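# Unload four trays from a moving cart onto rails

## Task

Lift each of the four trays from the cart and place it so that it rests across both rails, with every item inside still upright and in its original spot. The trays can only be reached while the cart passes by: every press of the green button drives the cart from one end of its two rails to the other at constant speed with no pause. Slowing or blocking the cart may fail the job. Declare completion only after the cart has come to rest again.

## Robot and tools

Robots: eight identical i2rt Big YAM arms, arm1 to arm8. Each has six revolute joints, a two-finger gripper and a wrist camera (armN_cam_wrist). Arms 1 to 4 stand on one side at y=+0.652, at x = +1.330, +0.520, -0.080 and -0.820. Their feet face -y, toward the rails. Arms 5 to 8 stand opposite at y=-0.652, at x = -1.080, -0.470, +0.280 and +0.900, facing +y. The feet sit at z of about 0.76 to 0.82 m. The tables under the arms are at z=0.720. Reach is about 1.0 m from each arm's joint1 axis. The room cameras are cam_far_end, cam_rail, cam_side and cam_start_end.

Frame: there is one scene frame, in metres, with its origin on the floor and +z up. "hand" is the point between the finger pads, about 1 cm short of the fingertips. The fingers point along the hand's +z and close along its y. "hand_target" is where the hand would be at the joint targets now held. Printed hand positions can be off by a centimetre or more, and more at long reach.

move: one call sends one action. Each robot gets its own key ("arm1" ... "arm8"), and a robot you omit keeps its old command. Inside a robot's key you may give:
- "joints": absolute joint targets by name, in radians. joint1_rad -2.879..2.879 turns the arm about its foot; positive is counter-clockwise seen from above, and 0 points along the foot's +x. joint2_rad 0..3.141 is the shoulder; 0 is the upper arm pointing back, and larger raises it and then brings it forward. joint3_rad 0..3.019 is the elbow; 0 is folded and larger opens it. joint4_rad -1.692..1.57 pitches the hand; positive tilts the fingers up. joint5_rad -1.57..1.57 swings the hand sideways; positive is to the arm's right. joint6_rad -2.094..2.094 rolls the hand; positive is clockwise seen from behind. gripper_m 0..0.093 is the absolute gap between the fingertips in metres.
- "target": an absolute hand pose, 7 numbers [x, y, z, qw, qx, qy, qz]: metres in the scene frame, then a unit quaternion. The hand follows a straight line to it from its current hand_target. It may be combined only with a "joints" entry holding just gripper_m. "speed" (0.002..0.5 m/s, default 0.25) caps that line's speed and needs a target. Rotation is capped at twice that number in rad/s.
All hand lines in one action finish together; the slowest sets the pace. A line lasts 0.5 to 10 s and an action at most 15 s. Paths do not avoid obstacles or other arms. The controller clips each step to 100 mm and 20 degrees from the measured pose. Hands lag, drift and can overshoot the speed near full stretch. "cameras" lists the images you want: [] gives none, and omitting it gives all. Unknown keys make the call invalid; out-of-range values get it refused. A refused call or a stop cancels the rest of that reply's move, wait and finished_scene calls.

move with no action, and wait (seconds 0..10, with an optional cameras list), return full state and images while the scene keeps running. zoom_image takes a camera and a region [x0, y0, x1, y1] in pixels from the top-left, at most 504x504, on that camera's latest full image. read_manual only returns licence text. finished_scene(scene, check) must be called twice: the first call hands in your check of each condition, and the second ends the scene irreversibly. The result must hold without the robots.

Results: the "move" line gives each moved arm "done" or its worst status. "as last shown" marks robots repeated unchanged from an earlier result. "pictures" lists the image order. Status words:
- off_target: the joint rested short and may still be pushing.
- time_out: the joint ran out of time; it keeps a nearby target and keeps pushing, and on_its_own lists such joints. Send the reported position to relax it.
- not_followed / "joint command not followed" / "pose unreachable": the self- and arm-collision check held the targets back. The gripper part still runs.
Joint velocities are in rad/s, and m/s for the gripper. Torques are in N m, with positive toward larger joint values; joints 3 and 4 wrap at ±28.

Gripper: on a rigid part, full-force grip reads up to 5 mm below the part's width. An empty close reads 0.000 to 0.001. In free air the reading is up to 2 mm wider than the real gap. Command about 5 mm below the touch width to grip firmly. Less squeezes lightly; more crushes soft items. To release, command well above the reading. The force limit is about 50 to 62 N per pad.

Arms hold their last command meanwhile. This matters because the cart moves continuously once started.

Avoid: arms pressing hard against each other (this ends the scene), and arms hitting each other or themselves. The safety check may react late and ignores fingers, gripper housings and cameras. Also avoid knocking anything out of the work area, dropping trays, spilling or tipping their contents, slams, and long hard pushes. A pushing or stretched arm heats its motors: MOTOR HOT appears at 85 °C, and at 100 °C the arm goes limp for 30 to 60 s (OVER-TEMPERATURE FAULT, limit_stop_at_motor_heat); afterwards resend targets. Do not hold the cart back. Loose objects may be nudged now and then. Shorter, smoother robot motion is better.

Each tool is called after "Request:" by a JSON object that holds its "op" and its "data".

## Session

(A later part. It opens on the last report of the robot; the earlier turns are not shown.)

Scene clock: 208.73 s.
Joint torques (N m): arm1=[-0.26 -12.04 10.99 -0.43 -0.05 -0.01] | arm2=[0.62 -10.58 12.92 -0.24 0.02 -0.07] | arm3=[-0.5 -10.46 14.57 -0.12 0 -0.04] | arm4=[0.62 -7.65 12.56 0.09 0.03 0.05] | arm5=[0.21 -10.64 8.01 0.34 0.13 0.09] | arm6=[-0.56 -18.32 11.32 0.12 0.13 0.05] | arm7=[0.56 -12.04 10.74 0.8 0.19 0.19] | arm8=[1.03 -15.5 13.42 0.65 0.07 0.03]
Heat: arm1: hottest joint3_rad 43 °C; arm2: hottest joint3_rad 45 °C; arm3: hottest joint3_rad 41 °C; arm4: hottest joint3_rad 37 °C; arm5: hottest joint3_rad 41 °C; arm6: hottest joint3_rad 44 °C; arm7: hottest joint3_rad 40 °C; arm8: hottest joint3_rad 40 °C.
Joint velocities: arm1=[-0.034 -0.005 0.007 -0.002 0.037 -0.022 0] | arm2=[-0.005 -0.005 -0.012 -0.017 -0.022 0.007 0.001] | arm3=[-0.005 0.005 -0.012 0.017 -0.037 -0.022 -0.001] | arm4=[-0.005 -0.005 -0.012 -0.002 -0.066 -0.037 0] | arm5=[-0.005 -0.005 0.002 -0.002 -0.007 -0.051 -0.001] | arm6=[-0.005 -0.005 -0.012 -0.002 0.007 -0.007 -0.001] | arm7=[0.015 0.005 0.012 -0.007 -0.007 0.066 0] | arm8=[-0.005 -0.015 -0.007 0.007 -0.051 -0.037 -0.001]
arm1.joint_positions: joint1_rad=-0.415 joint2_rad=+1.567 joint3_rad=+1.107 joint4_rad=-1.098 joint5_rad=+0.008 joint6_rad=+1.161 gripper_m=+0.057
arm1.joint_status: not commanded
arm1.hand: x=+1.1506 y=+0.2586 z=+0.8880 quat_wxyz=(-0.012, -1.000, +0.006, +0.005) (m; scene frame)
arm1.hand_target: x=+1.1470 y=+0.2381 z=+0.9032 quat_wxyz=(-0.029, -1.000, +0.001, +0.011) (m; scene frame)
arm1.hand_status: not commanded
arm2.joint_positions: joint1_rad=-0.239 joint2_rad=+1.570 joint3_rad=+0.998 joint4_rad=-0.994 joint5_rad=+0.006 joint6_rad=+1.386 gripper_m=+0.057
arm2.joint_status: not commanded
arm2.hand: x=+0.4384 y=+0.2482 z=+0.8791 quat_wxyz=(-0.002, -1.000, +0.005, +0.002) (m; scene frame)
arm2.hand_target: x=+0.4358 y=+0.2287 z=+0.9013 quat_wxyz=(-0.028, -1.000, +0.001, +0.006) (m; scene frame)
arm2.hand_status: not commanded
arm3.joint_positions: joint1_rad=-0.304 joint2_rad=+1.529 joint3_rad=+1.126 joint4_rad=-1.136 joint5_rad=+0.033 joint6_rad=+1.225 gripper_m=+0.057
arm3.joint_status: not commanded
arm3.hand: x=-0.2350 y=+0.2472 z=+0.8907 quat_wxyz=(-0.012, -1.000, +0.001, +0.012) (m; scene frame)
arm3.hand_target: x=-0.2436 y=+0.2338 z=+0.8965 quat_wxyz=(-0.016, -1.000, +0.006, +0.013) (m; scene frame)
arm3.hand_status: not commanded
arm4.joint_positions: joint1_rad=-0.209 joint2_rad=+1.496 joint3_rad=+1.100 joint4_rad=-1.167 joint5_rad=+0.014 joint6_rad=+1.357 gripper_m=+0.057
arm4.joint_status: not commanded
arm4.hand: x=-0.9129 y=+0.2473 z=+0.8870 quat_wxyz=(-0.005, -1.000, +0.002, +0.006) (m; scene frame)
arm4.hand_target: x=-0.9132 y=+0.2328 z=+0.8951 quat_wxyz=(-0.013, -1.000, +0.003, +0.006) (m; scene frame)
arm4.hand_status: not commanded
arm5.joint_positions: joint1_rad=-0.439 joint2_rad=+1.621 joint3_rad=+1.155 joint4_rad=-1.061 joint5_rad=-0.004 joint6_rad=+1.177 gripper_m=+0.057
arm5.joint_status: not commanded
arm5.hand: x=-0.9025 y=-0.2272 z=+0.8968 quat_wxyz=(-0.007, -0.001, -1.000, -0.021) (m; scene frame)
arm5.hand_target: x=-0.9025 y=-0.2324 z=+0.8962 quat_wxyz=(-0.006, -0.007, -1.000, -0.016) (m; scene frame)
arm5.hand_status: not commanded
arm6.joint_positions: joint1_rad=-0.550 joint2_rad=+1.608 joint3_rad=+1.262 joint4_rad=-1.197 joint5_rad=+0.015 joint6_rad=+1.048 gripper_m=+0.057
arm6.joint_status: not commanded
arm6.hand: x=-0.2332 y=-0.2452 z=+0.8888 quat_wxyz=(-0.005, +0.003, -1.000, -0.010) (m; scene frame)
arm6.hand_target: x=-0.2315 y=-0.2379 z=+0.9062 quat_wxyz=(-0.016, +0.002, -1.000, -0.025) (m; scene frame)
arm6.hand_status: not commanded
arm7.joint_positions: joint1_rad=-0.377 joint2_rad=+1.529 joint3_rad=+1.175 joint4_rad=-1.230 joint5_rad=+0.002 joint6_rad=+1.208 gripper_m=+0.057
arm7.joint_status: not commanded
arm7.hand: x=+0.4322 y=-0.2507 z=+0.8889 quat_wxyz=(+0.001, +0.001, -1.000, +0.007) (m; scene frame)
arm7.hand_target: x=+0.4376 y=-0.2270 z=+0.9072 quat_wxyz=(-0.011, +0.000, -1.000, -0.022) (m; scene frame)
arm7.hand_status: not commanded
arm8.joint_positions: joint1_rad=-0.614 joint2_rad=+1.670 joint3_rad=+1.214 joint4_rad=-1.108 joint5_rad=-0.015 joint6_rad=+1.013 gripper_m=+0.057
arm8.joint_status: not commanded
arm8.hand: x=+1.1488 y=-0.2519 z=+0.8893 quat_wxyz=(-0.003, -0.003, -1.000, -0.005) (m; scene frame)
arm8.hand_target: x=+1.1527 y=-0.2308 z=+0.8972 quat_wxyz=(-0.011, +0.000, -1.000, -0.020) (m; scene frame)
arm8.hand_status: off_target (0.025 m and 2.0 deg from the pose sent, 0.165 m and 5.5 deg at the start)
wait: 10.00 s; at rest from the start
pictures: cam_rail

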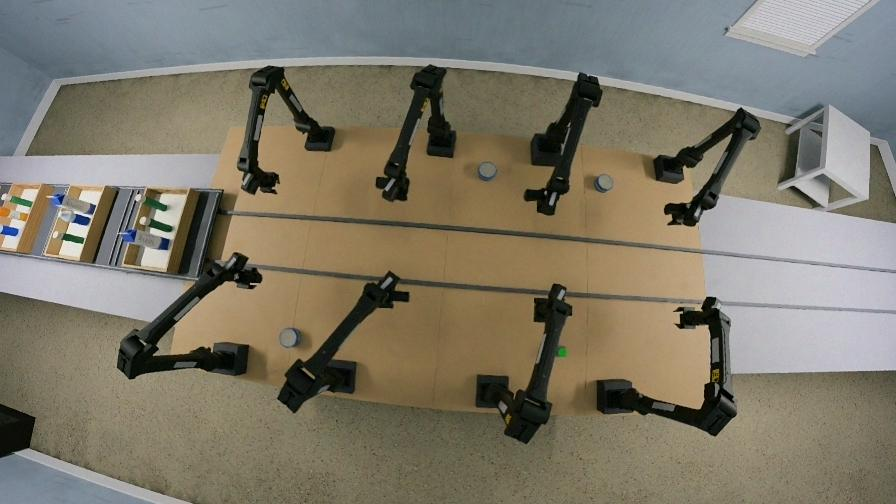

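Request:
{"op": "wait", "data": {"seconds": 6, "cameras": ["cam_rail", "arm4_cam_wrist", "arm5_cam_wrist"]}}

Scene clock: 216.80 s.
Joint torques (N m): arm1=[-0.09 -11.46 10.8 -0.14 0.01 -0.02] | arm2=[0.85 -10.11 12.93 -0.32 0.05 -0.05] | arm3=[-0.5 -10.46 14.57 -0.12 0 -0.04] | arm4=[0.5 -7.71 12.62 0.09 0.03 0.03] | arm5=[-0.44 -10.87 7.86 0.44 0.15 0.09] | arm6=[-0.5 -18.32 11.32 0.13 0.13 0.04] | arm7=[0.62 -12.1 10.73 0.81 0.19 0.19] | arm8=[1.03 -15.5 13.41 0.65 0.08 0.04]
Heat: arm1: hottest joint3_rad 44 °C; arm2: hottest joint3_rad 45 °C; arm3: hottest joint3_rad 41 °C; arm4: hottest joint3_rad 38 °C; arm5: hottest joint3_rad 41 °C; arm6: hottest joint3_rad 44 °C; arm7: hottest joint3_rad 40 °C; arm8: hottest joint3_rad 41 °C.
Joint velocities: arm1=[-0.005 -0.005 -0.017 0.002 0.022 -0.037 0.001] | arm2=[-0.015 0.005 -0.012 0.002 -0.022 -0.051 0] | arm3=[-0.005 -0.024 -0.017 0.007 0.022 -0.007 -0.001] | arm4=[-0.015 -0.005 0.002 -0.012 -0.007 -0.007 0] | arm5=[-0.015 0.005 -0.002 -0.007 -0.066 -0.037 0.001] | arm6=[-0.005 -0.015 -0.022 -0.012 0.037 -0.022 -0.001] | arm7=[0.005 0.015 -0.012 -0.002 0.037 -0.037 -0.001] | arm8=[-0.005 -0.024 -0.017 -0.002 -0.051 0.007 0.001]
arm1.joint_positions: joint1_rad=-0.415 joint2_rad=+1.567 joint3_rad=+1.107 joint4_rad=-1.098 joint5_rad=+0.008 joint6_rad=+1.161 gripper_m=+0.057
arm1.joint_status: not commanded
arm1.hand: x=+1.1506 y=+0.2586 z=+0.8880 quat_wxyz=(-0.012, -1.000, +0.006, +0.005) (m; scene frame)
arm1.hand_target: x=+1.1470 y=+0.2381 z=+0.9032 quat_wxyz=(-0.029, -1.000, +0.001, +0.011) (m; scene frame)
arm1.hand_status: not commanded
arm2.joint_positions: joint1_rad=-0.239 joint2_rad=+1.570 joint3_rad=+0.998 joint4_rad=-0.994 joint5_rad=+0.006 joint6_rad=+1.386 gripper_m=+0.057
arm2.joint_status: not commanded
arm2.hand: x=+0.4384 y=+0.2482 z=+0.8791 quat_wxyz=(-0.002, -1.000, +0.005, +0.002) (m; scene frame)
arm2.hand_target: x=+0.4358 y=+0.2287 z=+0.9013 quat_wxyz=(-0.028, -1.000, +0.001, +0.006) (m; scene frame)
arm2.hand_status: not commanded
arm3.joint_positions: joint1_rad=-0.304 joint2_rad=+1.529 joint3_rad=+1.126 joint4_rad=-1.136 joint5_rad=+0.033 joint6_rad=+1.225 gripper_m=+0.057
arm3.joint_status: not commanded
arm3.hand: x=-0.2350 y=+0.2472 z=+0.8907 quat_wxyz=(-0.012, -1.000, +0.001, +0.012) (m; scene frame)
arm3.hand_target: x=-0.2436 y=+0.2338 z=+0.8965 quat_wxyz=(-0.016, -1.000, +0.006, +0.013) (m; scene frame)
arm3.hand_status: not commanded
arm4.joint_positions: joint1_rad=-0.209 joint2_rad=+1.496 joint3_rad=+1.100 joint4_rad=-1.167 joint5_rad=+0.014 joint6_rad=+1.357 gripper_m=+0.057
arm4.joint_status: not commanded
arm4.hand: x=-0.9129 y=+0.2473 z=+0.8870 quat_wxyz=(-0.005, -1.000, +0.002, +0.006) (m; scene frame)
arm4.hand_target: x=-0.9132 y=+0.2328 z=+0.8951 quat_wxyz=(-0.013, -1.000, +0.003, +0.006) (m; scene frame)
arm4.hand_status: not commanded
arm5.joint_positions: joint1_rad=-0.439 joint2_rad=+1.621 joint3_rad=+1.155 joint4_rad=-1.061 joint5_rad=-0.004 joint6_rad=+1.177 gripper_m=+0.057
arm5.joint_status: not commanded
arm5.hand: x=-0.9025 y=-0.2272 z=+0.8968 quat_wxyz=(-0.007, -0.001, -1.000, -0.021) (m; scene frame)
arm5.hand_target: x=-0.9025 y=-0.2324 z=+0.8962 quat_wxyz=(-0.006, -0.007, -1.000, -0.016) (m; scene frame)
arm5.hand_status: not commanded
arm6.joint_positions: joint1_rad=-0.550 joint2_rad=+1.608 joint3_rad=+1.262 joint4_rad=-1.197 joint5_rad=+0.015 joint6_rad=+1.048 gripper_m=+0.057
arm6.joint_status: not commanded
arm6.hand: x=-0.2332 y=-0.2452 z=+0.8888 quat_wxyz=(-0.005, +0.003, -1.000, -0.010) (m; scene frame)
arm6.hand_target: x=-0.2315 y=-0.2379 z=+0.9062 quat_wxyz=(-0.016, +0.002, -1.000, -0.025) (m; scene frame)
arm6.hand_status: not commanded
arm7.joint_positions: joint1_rad=-0.377 joint2_rad=+1.529 joint3_rad=+1.175 joint4_rad=-1.230 joint5_rad=+0.002 joint6_rad=+1.208 gripper_m=+0.057
arm7.joint_status: not commanded
arm7.hand: x=+0.4322 y=-0.2507 z=+0.8889 quat_wxyz=(+0.001, +0.001, -1.000, +0.007) (m; scene frame)
arm7.hand_target: x=+0.4376 y=-0.2270 z=+0.9072 quat_wxyz=(-0.011, +0.000, -1.000, -0.022) (m; scene frame)
arm7.hand_status: not commanded
arm8.joint_positions: joint1_rad=-0.614 joint2_rad=+1.670 joint3_rad=+1.214 joint4_rad=-1.108 joint5_rad=-0.015 joint6_rad=+1.013 gripper_m=+0.057
arm8.joint_status: not commanded
arm8.hand: x=+1.1488 y=-0.2519 z=+0.8893 quat_wxyz=(-0.003, -0.003, -1.000, -0.005) (m; scene frame)
arm8.hand_target: x=+1.1527 y=-0.2308 z=+0.8972 quat_wxyz=(-0.011, +0.000, -1.000, -0.020) (m; scene frame)
arm8.hand_status: off_target (0.025 m and 2.0 deg from the pose sent, 0.165 m and 5.5 deg at the start)
wait: 6.00 s; at rest from the start
pictures: arm4_cam_wrist, arm5_cam_wrist, cam_rail
camera_calibration:
arm4_cam_wrist: T_world_to_cam=[[0.00570361, 0.999927, 0.0106377, -0.252914], [0.848468, -0.010469, 0.529142, 0.317788], [0.529215, 0.00600773, -0.848466, 1.35302], [0, 0, 0, 1]] pos_world=[-0.984231, 0.248094, 0.98253]
arm5_cam_wrist: T_world_to_cam=[[-0.000656885, -0.998765, -0.0496801, -0.182842], [-0.81385, -0.0283339, 0.580384, -1.25726], [-0.581075, 0.0408134, -0.812826, 0.337729], [0, 0, 0, 1]] pos_world=[-0.827094, -0.232023, 0.995124]

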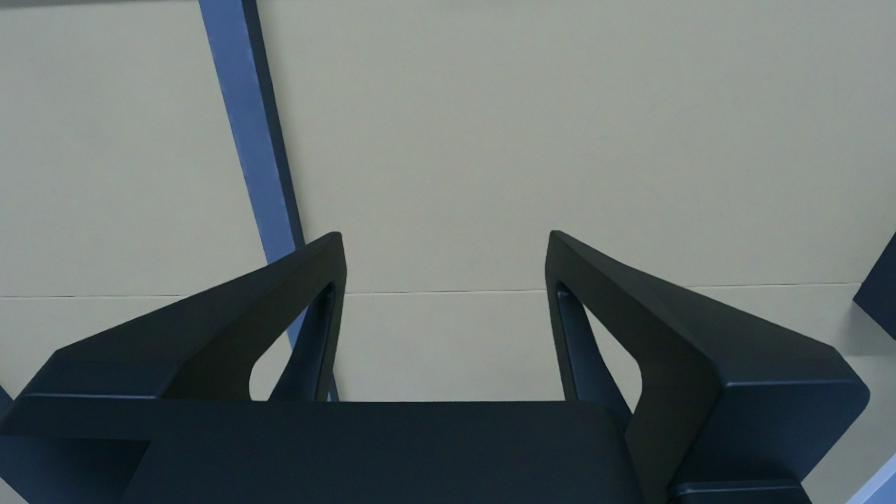

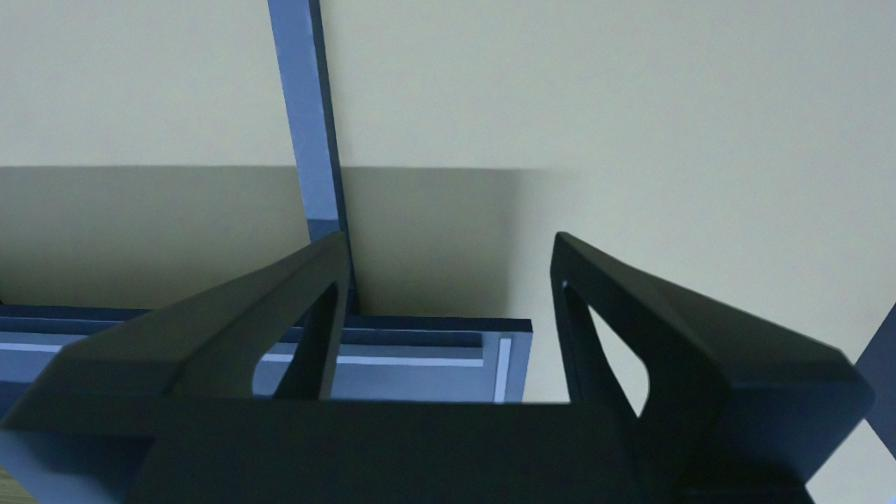

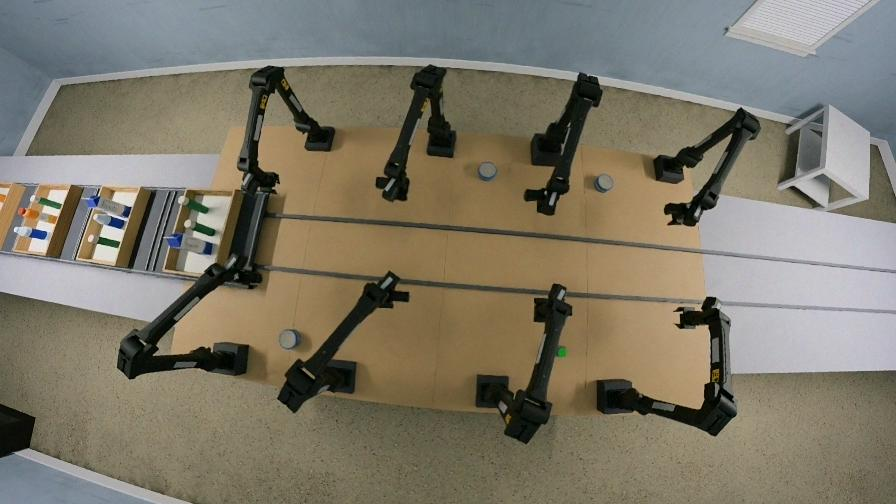

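Request:
{"op": "wait", "data": {"seconds": 9.5, "cameras": ["cam_rail", "arm4_cam_wrist", "arm5_cam_wrist"]}}

Scene clock: 233.97 s.
Joint torques (N m): arm1=[-0.21 -11.75 11.02 -0.29 -0.02 -0.04] | arm2=[0.67 -11.16 12.96 -0.29 0.04 0] | arm3=[-0.5 -10.46 14.57 -0.12 0 -0.04] | arm4=[0.21 -7.71 12.55 0.1 0.04 0.03] | arm5=[-0.09 -10.87 7.92 0.49 0.14 0.11] | arm6=[-0.56 -18.37 11.33 0.14 0.13 0.04] | arm7=[0.62 -11.99 10.73 0.81 0.19 0.19] | arm8=[1.03 -15.38 13.42 0.66 0.08 0.04]
Heat: arm1: hottest joint3_rad 45 °C; arm2: hottest joint3_rad 46 °C; arm3: hottest joint3_rad 42 °C; arm4: hottest joint3_rad 38 °C; arm5: hottest joint3_rad 41 °C; arm6: hottest joint3_rad 45 °C; arm7: hottest joint3_rad 41 °C; arm8: hottest joint3_rad 43 °C.
Joint velocities: arm1=[-0.015 0.005 -0.017 0.012 0.051 -0.037 0] | arm2=[-0.005 0.005 -0.007 -0.027 -0.066 -0.066 0.003] | arm3=[0.005 -0.015 -0.022 0.002 -0.081 0.022 -0.001] | arm4=[-0.005 -0.005 -0.002 -0.007 0.022 0.037 0.001] | arm5=[-0.015 -0.015 -0.007 -0.007 0.037 -0.066 0] | arm6=[-0.024 -0.005 0.002 0.007 0.022 0.022 -0.001] | arm7=[-0.015 -0.024 -0.007 0.007 0.081 -0.022 0] | arm8=[-0.005 -0.005 -0.022 -0.002 0.022 -0.007 -0.001]
arm1.joint_positions: joint1_rad=-0.415 joint2_rad=+1.567 joint3_rad=+1.107 joint4_rad=-1.098 joint5_rad=+0.008 joint6_rad=+1.161 gripper_m=+0.057
arm1.joint_status: not commanded
arm1.hand: x=+1.1506 y=+0.2586 z=+0.8880 quat_wxyz=(-0.012, -1.000, +0.006, +0.005) (m; scene frame)
arm1.hand_target: x=+1.1470 y=+0.2381 z=+0.9032 quat_wxyz=(-0.029, -1.000, +0.001, +0.011) (m; scene frame)
arm1.hand_status: not commanded
arm2.joint_positions: joint1_rad=-0.239 joint2_rad=+1.570 joint3_rad=+0.998 joint4_rad=-0.994 joint5_rad=+0.006 joint6_rad=+1.386 gripper_m=+0.057
arm2.joint_status: not commanded
arm2.hand: x=+0.4384 y=+0.2482 z=+0.8791 quat_wxyz=(-0.002, -1.000, +0.005, +0.002) (m; scene frame)
arm2.hand_target: x=+0.4358 y=+0.2287 z=+0.9013 quat_wxyz=(-0.028, -1.000, +0.001, +0.006) (m; scene frame)
arm2.hand_status: not commanded
arm3.joint_positions: joint1_rad=-0.304 joint2_rad=+1.529 joint3_rad=+1.126 joint4_rad=-1.136 joint5_rad=+0.033 joint6_rad=+1.225 gripper_m=+0.057
arm3.joint_status: not commanded
arm3.hand: x=-0.2350 y=+0.2472 z=+0.8907 quat_wxyz=(-0.012, -1.000, +0.001, +0.012) (m; scene frame)
arm3.hand_target: x=-0.2436 y=+0.2338 z=+0.8965 quat_wxyz=(-0.016, -1.000, +0.006, +0.013) (m; scene frame)
arm3.hand_status: not commanded
arm4.joint_positions: joint1_rad=-0.209 joint2_rad=+1.496 joint3_rad=+1.100 joint4_rad=-1.167 joint5_rad=+0.014 joint6_rad=+1.357 gripper_m=+0.057
arm4.joint_status: not commanded
arm4.hand: x=-0.9129 y=+0.2473 z=+0.8870 quat_wxyz=(-0.005, -1.000, +0.002, +0.006) (m; scene frame)
arm4.hand_target: x=-0.9132 y=+0.2328 z=+0.8951 quat_wxyz=(-0.013, -1.000, +0.003, +0.006) (m; scene frame)
arm4.hand_status: not commanded
arm5.joint_positions: joint1_rad=-0.439 joint2_rad=+1.621 joint3_rad=+1.155 joint4_rad=-1.061 joint5_rad=-0.004 joint6_rad=+1.177 gripper_m=+0.057
arm5.joint_status: not commanded
arm5.hand: x=-0.9025 y=-0.2272 z=+0.8968 quat_wxyz=(-0.007, -0.001, -1.000, -0.021) (m; scene frame)
arm5.hand_target: x=-0.9025 y=-0.2324 z=+0.8962 quat_wxyz=(-0.006, -0.007, -1.000, -0.016) (m; scene frame)
arm5.hand_status: not commanded
arm6.joint_positions: joint1_rad=-0.550 joint2_rad=+1.608 joint3_rad=+1.262 joint4_rad=-1.197 joint5_rad=+0.015 joint6_rad=+1.048 gripper_m=+0.057
arm6.joint_status: not commanded
arm6.hand: x=-0.2332 y=-0.2452 z=+0.8888 quat_wxyz=(-0.005, +0.003, -1.000, -0.010) (m; scene frame)
arm6.hand_target: x=-0.2315 y=-0.2379 z=+0.9062 quat_wxyz=(-0.016, +0.002, -1.000, -0.025) (m; scene frame)
arm6.hand_status: not commanded
arm7.joint_positions: joint1_rad=-0.377 joint2_rad=+1.529 joint3_rad=+1.175 joint4_rad=-1.230 joint5_rad=+0.002 joint6_rad=+1.209 gripper_m=+0.057
arm7.joint_status: not commanded
arm7.hand: x=+0.4322 y=-0.2507 z=+0.8889 quat_wxyz=(+0.001, +0.001, -1.000, +0.007) (m; scene frame)
arm7.hand_target: x=+0.4376 y=-0.2270 z=+0.9072 quat_wxyz=(-0.011, -0.001, -1.000, -0.022) (m; scene frame)
arm7.hand_status: not commanded
arm8.joint_positions: joint1_rad=-0.614 joint2_rad=+1.670 joint3_rad=+1.214 joint4_rad=-1.108 joint5_rad=-0.015 joint6_rad=+1.013 gripper_m=+0.057
arm8.joint_status: not commanded
arm8.hand: x=+1.1488 y=-0.2519 z=+0.8893 quat_wxyz=(-0.003, -0.003, -1.000, -0.005) (m; scene frame)
arm8.hand_target: x=+1.1527 y=-0.2308 z=+0.8972 quat_wxyz=(-0.011, +0.000, -1.000, -0.020) (m; scene frame)
arm8.hand_status: off_target (0.025 m and 2.0 deg from the pose sent, 0.165 m and 5.5 deg at the start)
wait: 9.50 s; at rest from the start
pictures: arm4_cam_wrist, arm5_cam_wrist, cam_rail
camera_calibration:
arm4_cam_wrist: T_world_to_cam=[[0.00570361, 0.999927, 0.0106377, -0.252914], [0.848468, -0.010469, 0.529142, 0.317788], [0.529215, 0.00600773, -0.848466, 1.35302], [0, 0, 0, 1]] pos_world=[-0.984231, 0.248094, 0.98253]
arm5_cam_wrist: T_world_to_cam=[[-0.000656885, -0.998765, -0.0496801, -0.182842], [-0.81385, -0.0283339, 0.580384, -1.25726], [-0.581075, 0.0408134, -0.812826, 0.337729], [0, 0, 0, 1]] pos_world=[-0.827094, -0.232023, 0.995124]

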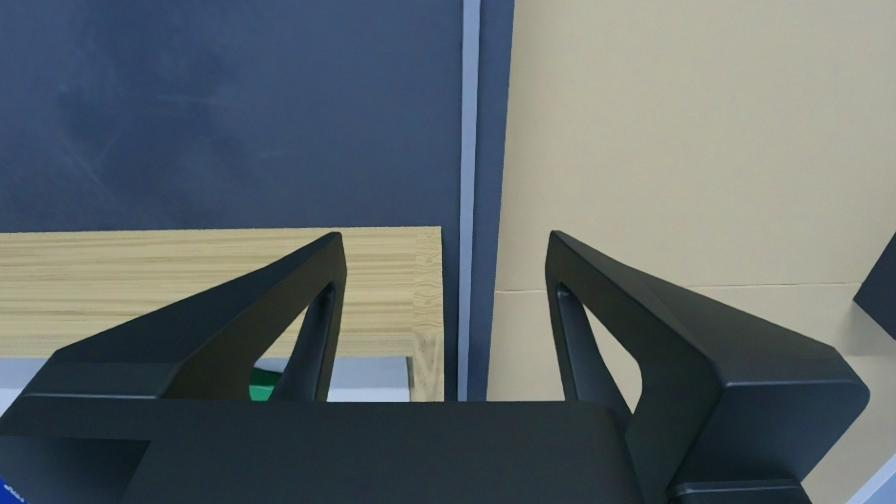

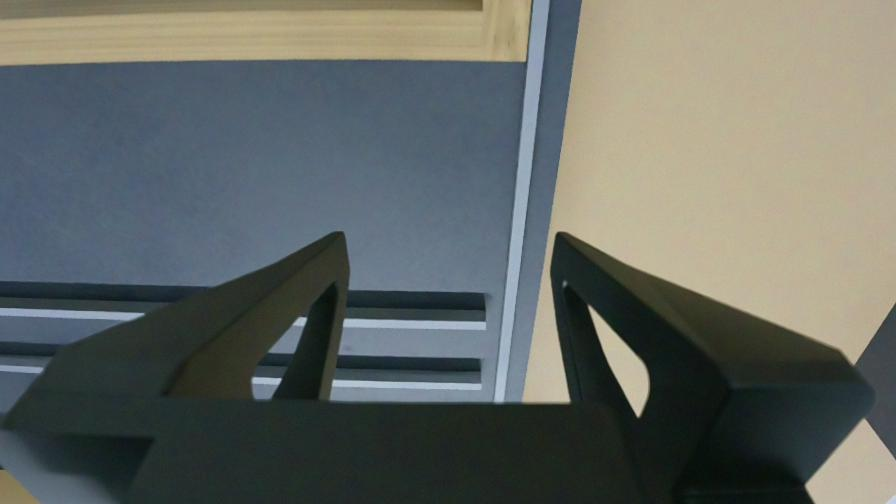

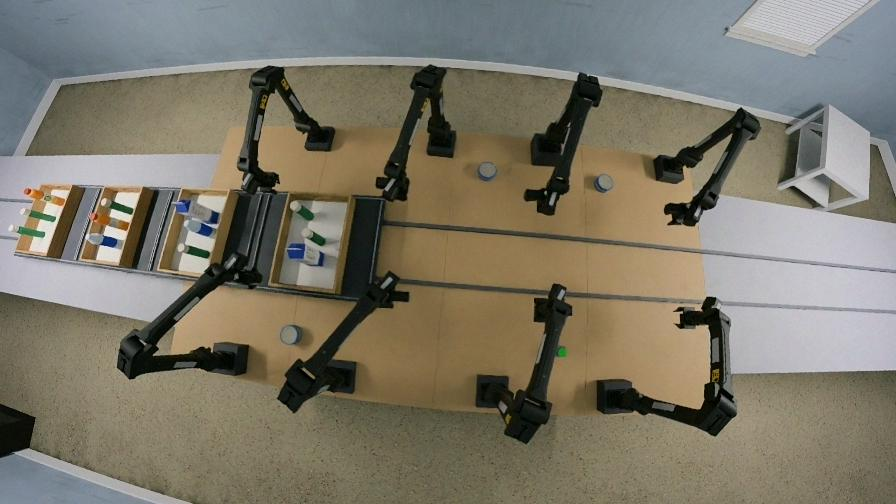

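Request:
{"op": "zoom_image", "data": {"camera": "arm4_cam_wrist", "region": [250, 190, 600, 410]}}

Request:
{"op": "zoom_image", "data": {"camera": "cam_rail", "region": [130, 150, 450, 320]}}

Scaled by 1.440 from the camera's 896x504 image, which has a finer 1280x720 frame.

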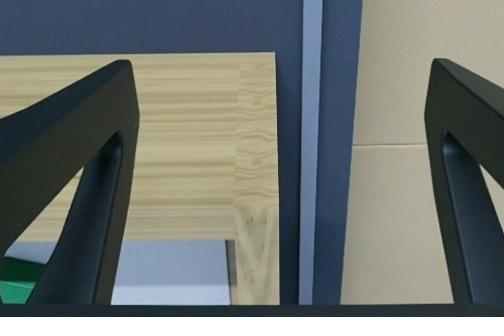

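Scaled by 1.575 from the camera's 896x504 image, which has a finer 1280x720 frame.

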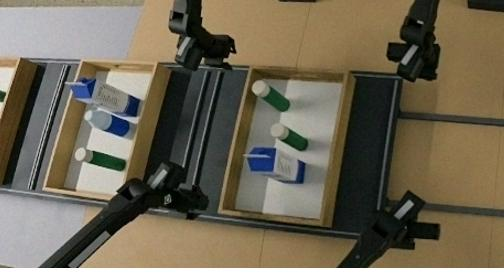

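Request:
{"op": "wait", "data": {"seconds": 0.1, "cameras": ["cam_rail", "arm4_cam_wrist", "arm5_cam_wrist", "arm3_cam_wrist", "arm6_cam_wrist"]}}

Scene clock: 260.87 s.
Joint torques (N m): arm1=[-0.38 -11.34 10.95 -0.24 -0.02 0] | arm2=[0.73 -10.11 13.05 -0.29 0.02 -0.06] | arm3=[-0.5 -10.52 14.57 -0.12 0 -0.04] | arm4=[0.44 -7.47 12.55 0.13 0.03 0.06] | arm5=[0.09 -11.05 8.05 0.42 0.17 0.09] | arm6=[-0.56 -18.37 11.32 0.12 0.13 0.04] | arm7=[0.62 -11.93 10.77 0.83 0.19 0.19] | arm8=[1.03 -15.5 13.39 0.62 0.08 0.04]
Heat: arm1: hottest joint3_rad 47 °C; arm2: hottest joint3_rad 47 °C; arm3: hottest joint3_rad 43 °C; arm4: hottest joint3_rad 39 °C; arm5: hottest joint3_rad 41 °C; arm6: hottest joint3_rad 45 °C; arm7: hottest joint3_rad 42 °C; arm8: hottest joint3_rad 44 °C.
Joint velocities: arm1=[-0.015 -0.005 -0.012 -0.002 0.066 0.037 0.001] | arm2=[-0.015 -0.005 -0.012 0.007 -0.007 -0.081 0] | arm3=[-0.005 -0.015 -0.002 -0.007 0.007 0.022 -0.001] | arm4=[-0.015 -0.005 -0.002 0.002 0.007 0.007 0] | arm5=[-0.005 -0.005 -0.007 0.002 0.007 0.022 -0.001] | arm6=[-0.015 0.015 0.002 -0.002 0.007 -0.066 0] | arm7=[0.005 0.015 -0.012 -0.002 0.037 -0.11 0] | arm8=[0.005 -0.005 -0.017 -0.017 0.007 -0.051 0]
arm1.joint_positions: joint1_rad=-0.415 joint2_rad=+1.567 joint3_rad=+1.107 joint4_rad=-1.098 joint5_rad=+0.008 joint6_rad=+1.161 gripper_m=+0.057
arm1.joint_status: not commanded
arm1.hand: x=+1.1506 y=+0.2586 z=+0.8880 quat_wxyz=(-0.012, -1.000, +0.006, +0.005) (m; scene frame)
arm1.hand_target: x=+1.1470 y=+0.2381 z=+0.9032 quat_wxyz=(-0.029, -1.000, +0.001, +0.011) (m; scene frame)
arm1.hand_status: not commanded
arm2.joint_positions: joint1_rad=-0.239 joint2_rad=+1.570 joint3_rad=+0.998 joint4_rad=-0.994 joint5_rad=+0.006 joint6_rad=+1.386 gripper_m=+0.057
arm2.joint_status: not commanded
arm2.hand: x=+0.4384 y=+0.2482 z=+0.8791 quat_wxyz=(-0.002, -1.000, +0.005, +0.002) (m; scene frame)
arm2.hand_target: x=+0.4358 y=+0.2287 z=+0.9013 quat_wxyz=(-0.028, -1.000, +0.001, +0.006) (m; scene frame)
arm2.hand_status: not commanded
arm3.joint_positions: joint1_rad=-0.304 joint2_rad=+1.529 joint3_rad=+1.126 joint4_rad=-1.136 joint5_rad=+0.033 joint6_rad=+1.225 gripper_m=+0.057
arm3.joint_status: not commanded
arm3.hand: x=-0.2350 y=+0.2472 z=+0.8907 quat_wxyz=(-0.012, -1.000, +0.001, +0.012) (m; scene frame)
arm3.hand_target: x=-0.2436 y=+0.2338 z=+0.8965 quat_wxyz=(-0.016, -1.000, +0.006, +0.013) (m; scene frame)
arm3.hand_status: not commanded
arm4.joint_positions: joint1_rad=-0.209 joint2_rad=+1.496 joint3_rad=+1.100 joint4_rad=-1.167 joint5_rad=+0.014 joint6_rad=+1.357 gripper_m=+0.057
arm4.joint_status: not commanded
arm4.hand: x=-0.9129 y=+0.2473 z=+0.8870 quat_wxyz=(-0.005, -1.000, +0.002, +0.006) (m; scene frame)
arm4.hand_target: x=-0.9132 y=+0.2328 z=+0.8951 quat_wxyz=(-0.013, -1.000, +0.003, +0.006) (m; scene frame)
arm4.hand_status: not commanded
arm5.joint_positions: joint1_rad=-0.439 joint2_rad=+1.621 joint3_rad=+1.155 joint4_rad=-1.061 joint5_rad=-0.004 joint6_rad=+1.177 gripper_m=+0.057
arm5.joint_status: not commanded
arm5.hand: x=-0.9025 y=-0.2272 z=+0.8968 quat_wxyz=(-0.007, -0.001, -1.000, -0.021) (m; scene frame)
arm5.hand_target: x=-0.9025 y=-0.2324 z=+0.8962 quat_wxyz=(-0.006, -0.007, -1.000, -0.016) (m; scene frame)
arm5.hand_status: not commanded
arm6.joint_positions: joint1_rad=-0.550 joint2_rad=+1.608 joint3_rad=+1.262 joint4_rad=-1.197 joint5_rad=+0.015 joint6_rad=+1.048 gripper_m=+0.057
arm6.joint_status: not commanded
arm6.hand: x=-0.2332 y=-0.2452 z=+0.8888 quat_wxyz=(-0.005, +0.003, -1.000, -0.010) (m; scene frame)
arm6.hand_target: x=-0.2315 y=-0.2379 z=+0.9062 quat_wxyz=(-0.016, +0.002, -1.000, -0.025) (m; scene frame)
arm6.hand_status: not commanded
arm7.joint_positions: joint1_rad=-0.377 joint2_rad=+1.529 joint3_rad=+1.175 joint4_rad=-1.230 joint5_rad=+0.002 joint6_rad=+1.209 gripper_m=+0.057
arm7.joint_status: not commanded
arm7.hand: x=+0.4322 y=-0.2507 z=+0.8889 quat_wxyz=(+0.001, +0.001, -1.000, +0.007) (m; scene frame)
arm7.hand_target: x=+0.4376 y=-0.2270 z=+0.9072 quat_wxyz=(-0.011, +0.000, -1.000, -0.022) (m; scene frame)
arm7.hand_status: not commanded
arm8.joint_positions: joint1_rad=-0.614 joint2_rad=+1.670 joint3_rad=+1.214 joint4_rad=-1.108 joint5_rad=-0.015 joint6_rad=+1.013 gripper_m=+0.057
arm8.joint_status: not commanded
arm8.hand: x=+1.1488 y=-0.2519 z=+0.8893 quat_wxyz=(-0.003, -0.003, -1.000, -0.005) (m; scene frame)
arm8.hand_target: x=+1.1527 y=-0.2308 z=+0.8972 quat_wxyz=(-0.011, +0.000, -1.000, -0.020) (m; scene frame)
arm8.hand_status: off_target (0.025 m and 2.0 deg from the pose sent, 0.165 m and 5.5 deg at the start)
wait: 0.10 s; at rest from the start
pictures: arm3_cam_wrist, arm4_cam_wrist, arm5_cam_wrist, arm6_cam_wrist, cam_rail
camera_calibration:
arm3_cam_wrist: T_world_to_cam=[[0.00777626, 0.999906, -0.0112726, -0.235611], [0.774261, 0.00111331, 0.632866, -0.386611], [0.632819, -0.0136493, -0.774179, 0.965383], [0, 0, 0, 1]] pos_world=[-0.309743, 0.249197, 0.989396]
arm4_cam_wrist: T_world_to_cam=[[0.00570361, 0.999927, 0.0106377, -0.252914], [0.848468, -0.010469, 0.529142, 0.317788], [0.529215, 0.00600773, -0.848466, 1.35302], [0, 0, 0, 1]] pos_world=[-0.984231, 0.248094, 0.98253]
arm5_cam_wrist: T_world_to_cam=[[-0.000656885, -0.998765, -0.0496801, -0.182842], [-0.81385, -0.0283339, 0.580384, -1.25726], [-0.581075, 0.0408134, -0.812826, 0.337729], [0, 0, 0, 1]] pos_world=[-0.827094, -0.232023, 0.995124]
arm6_cam_wrist: T_world_to_cam=[[0.00571956, -0.999192, -0.0397863, -0.205165], [-0.816877, -0.0276174, 0.576151, -0.703501], [-0.576784, 0.0292052, -0.816374, 0.722649], [0, 0, 0, 1]] pos_world=[-0.156688, -0.245534, 0.987112]

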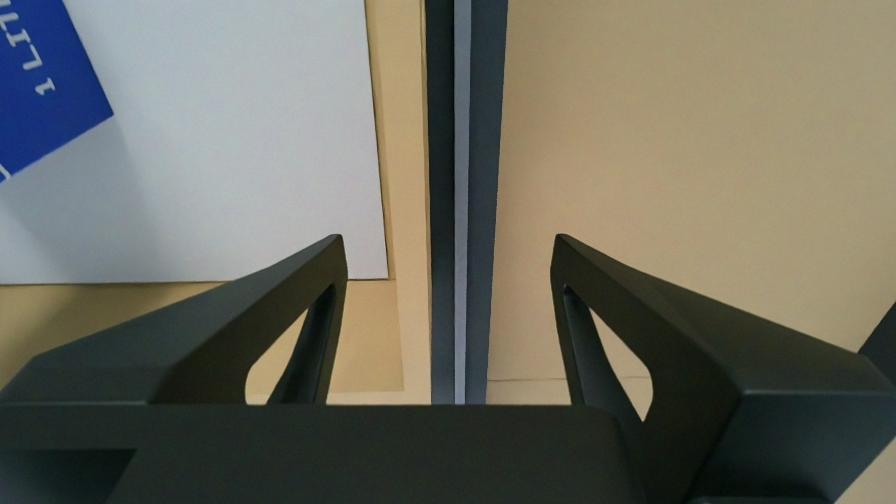

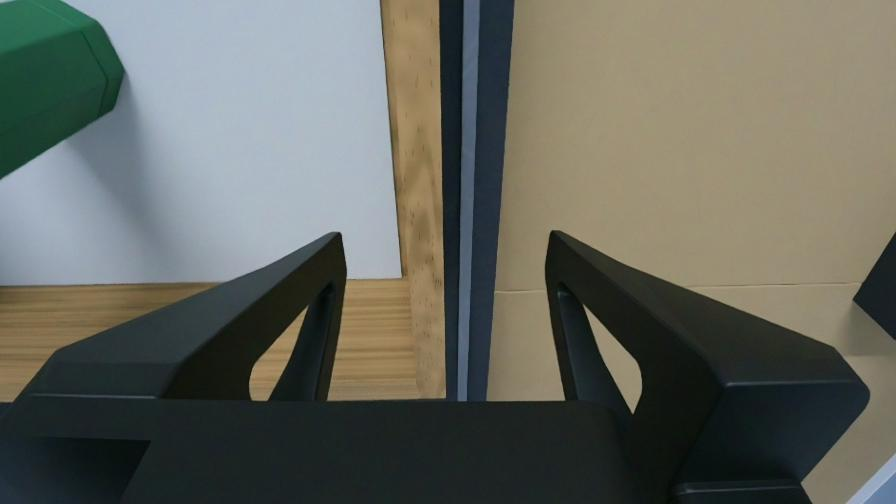

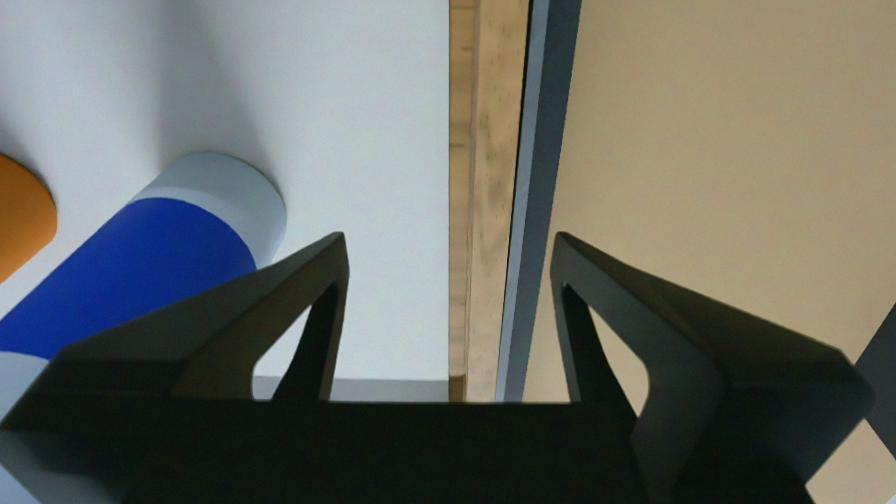

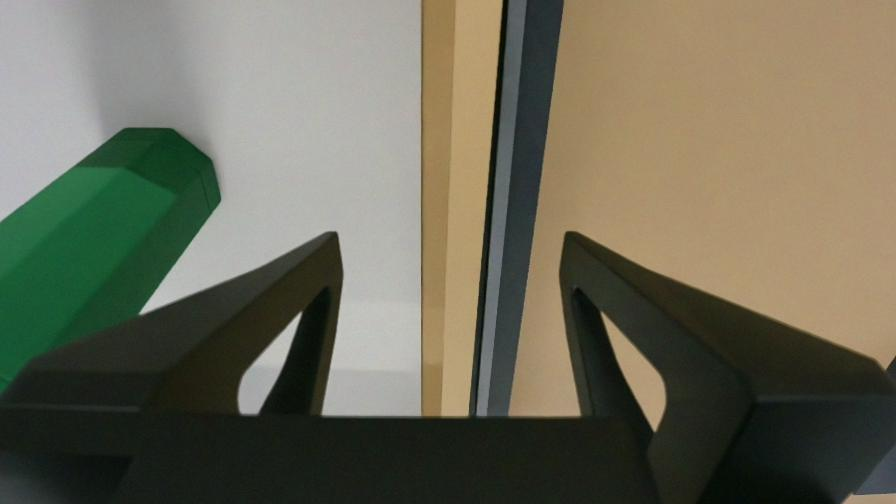

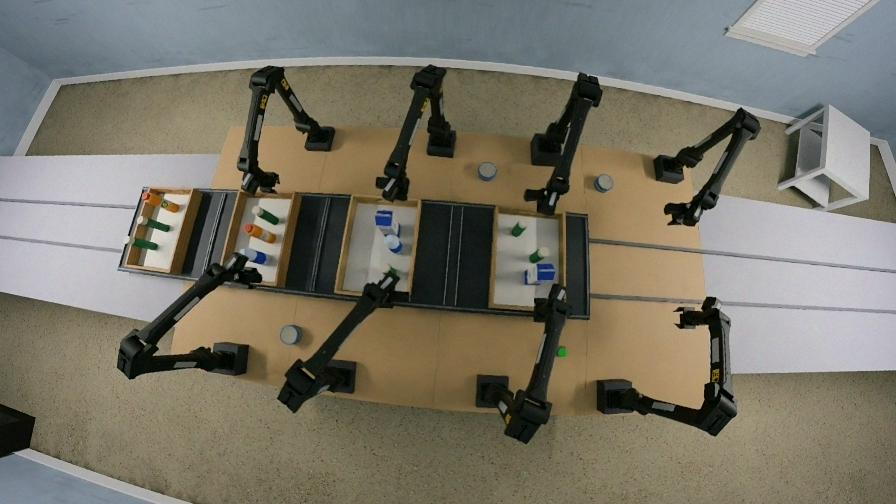

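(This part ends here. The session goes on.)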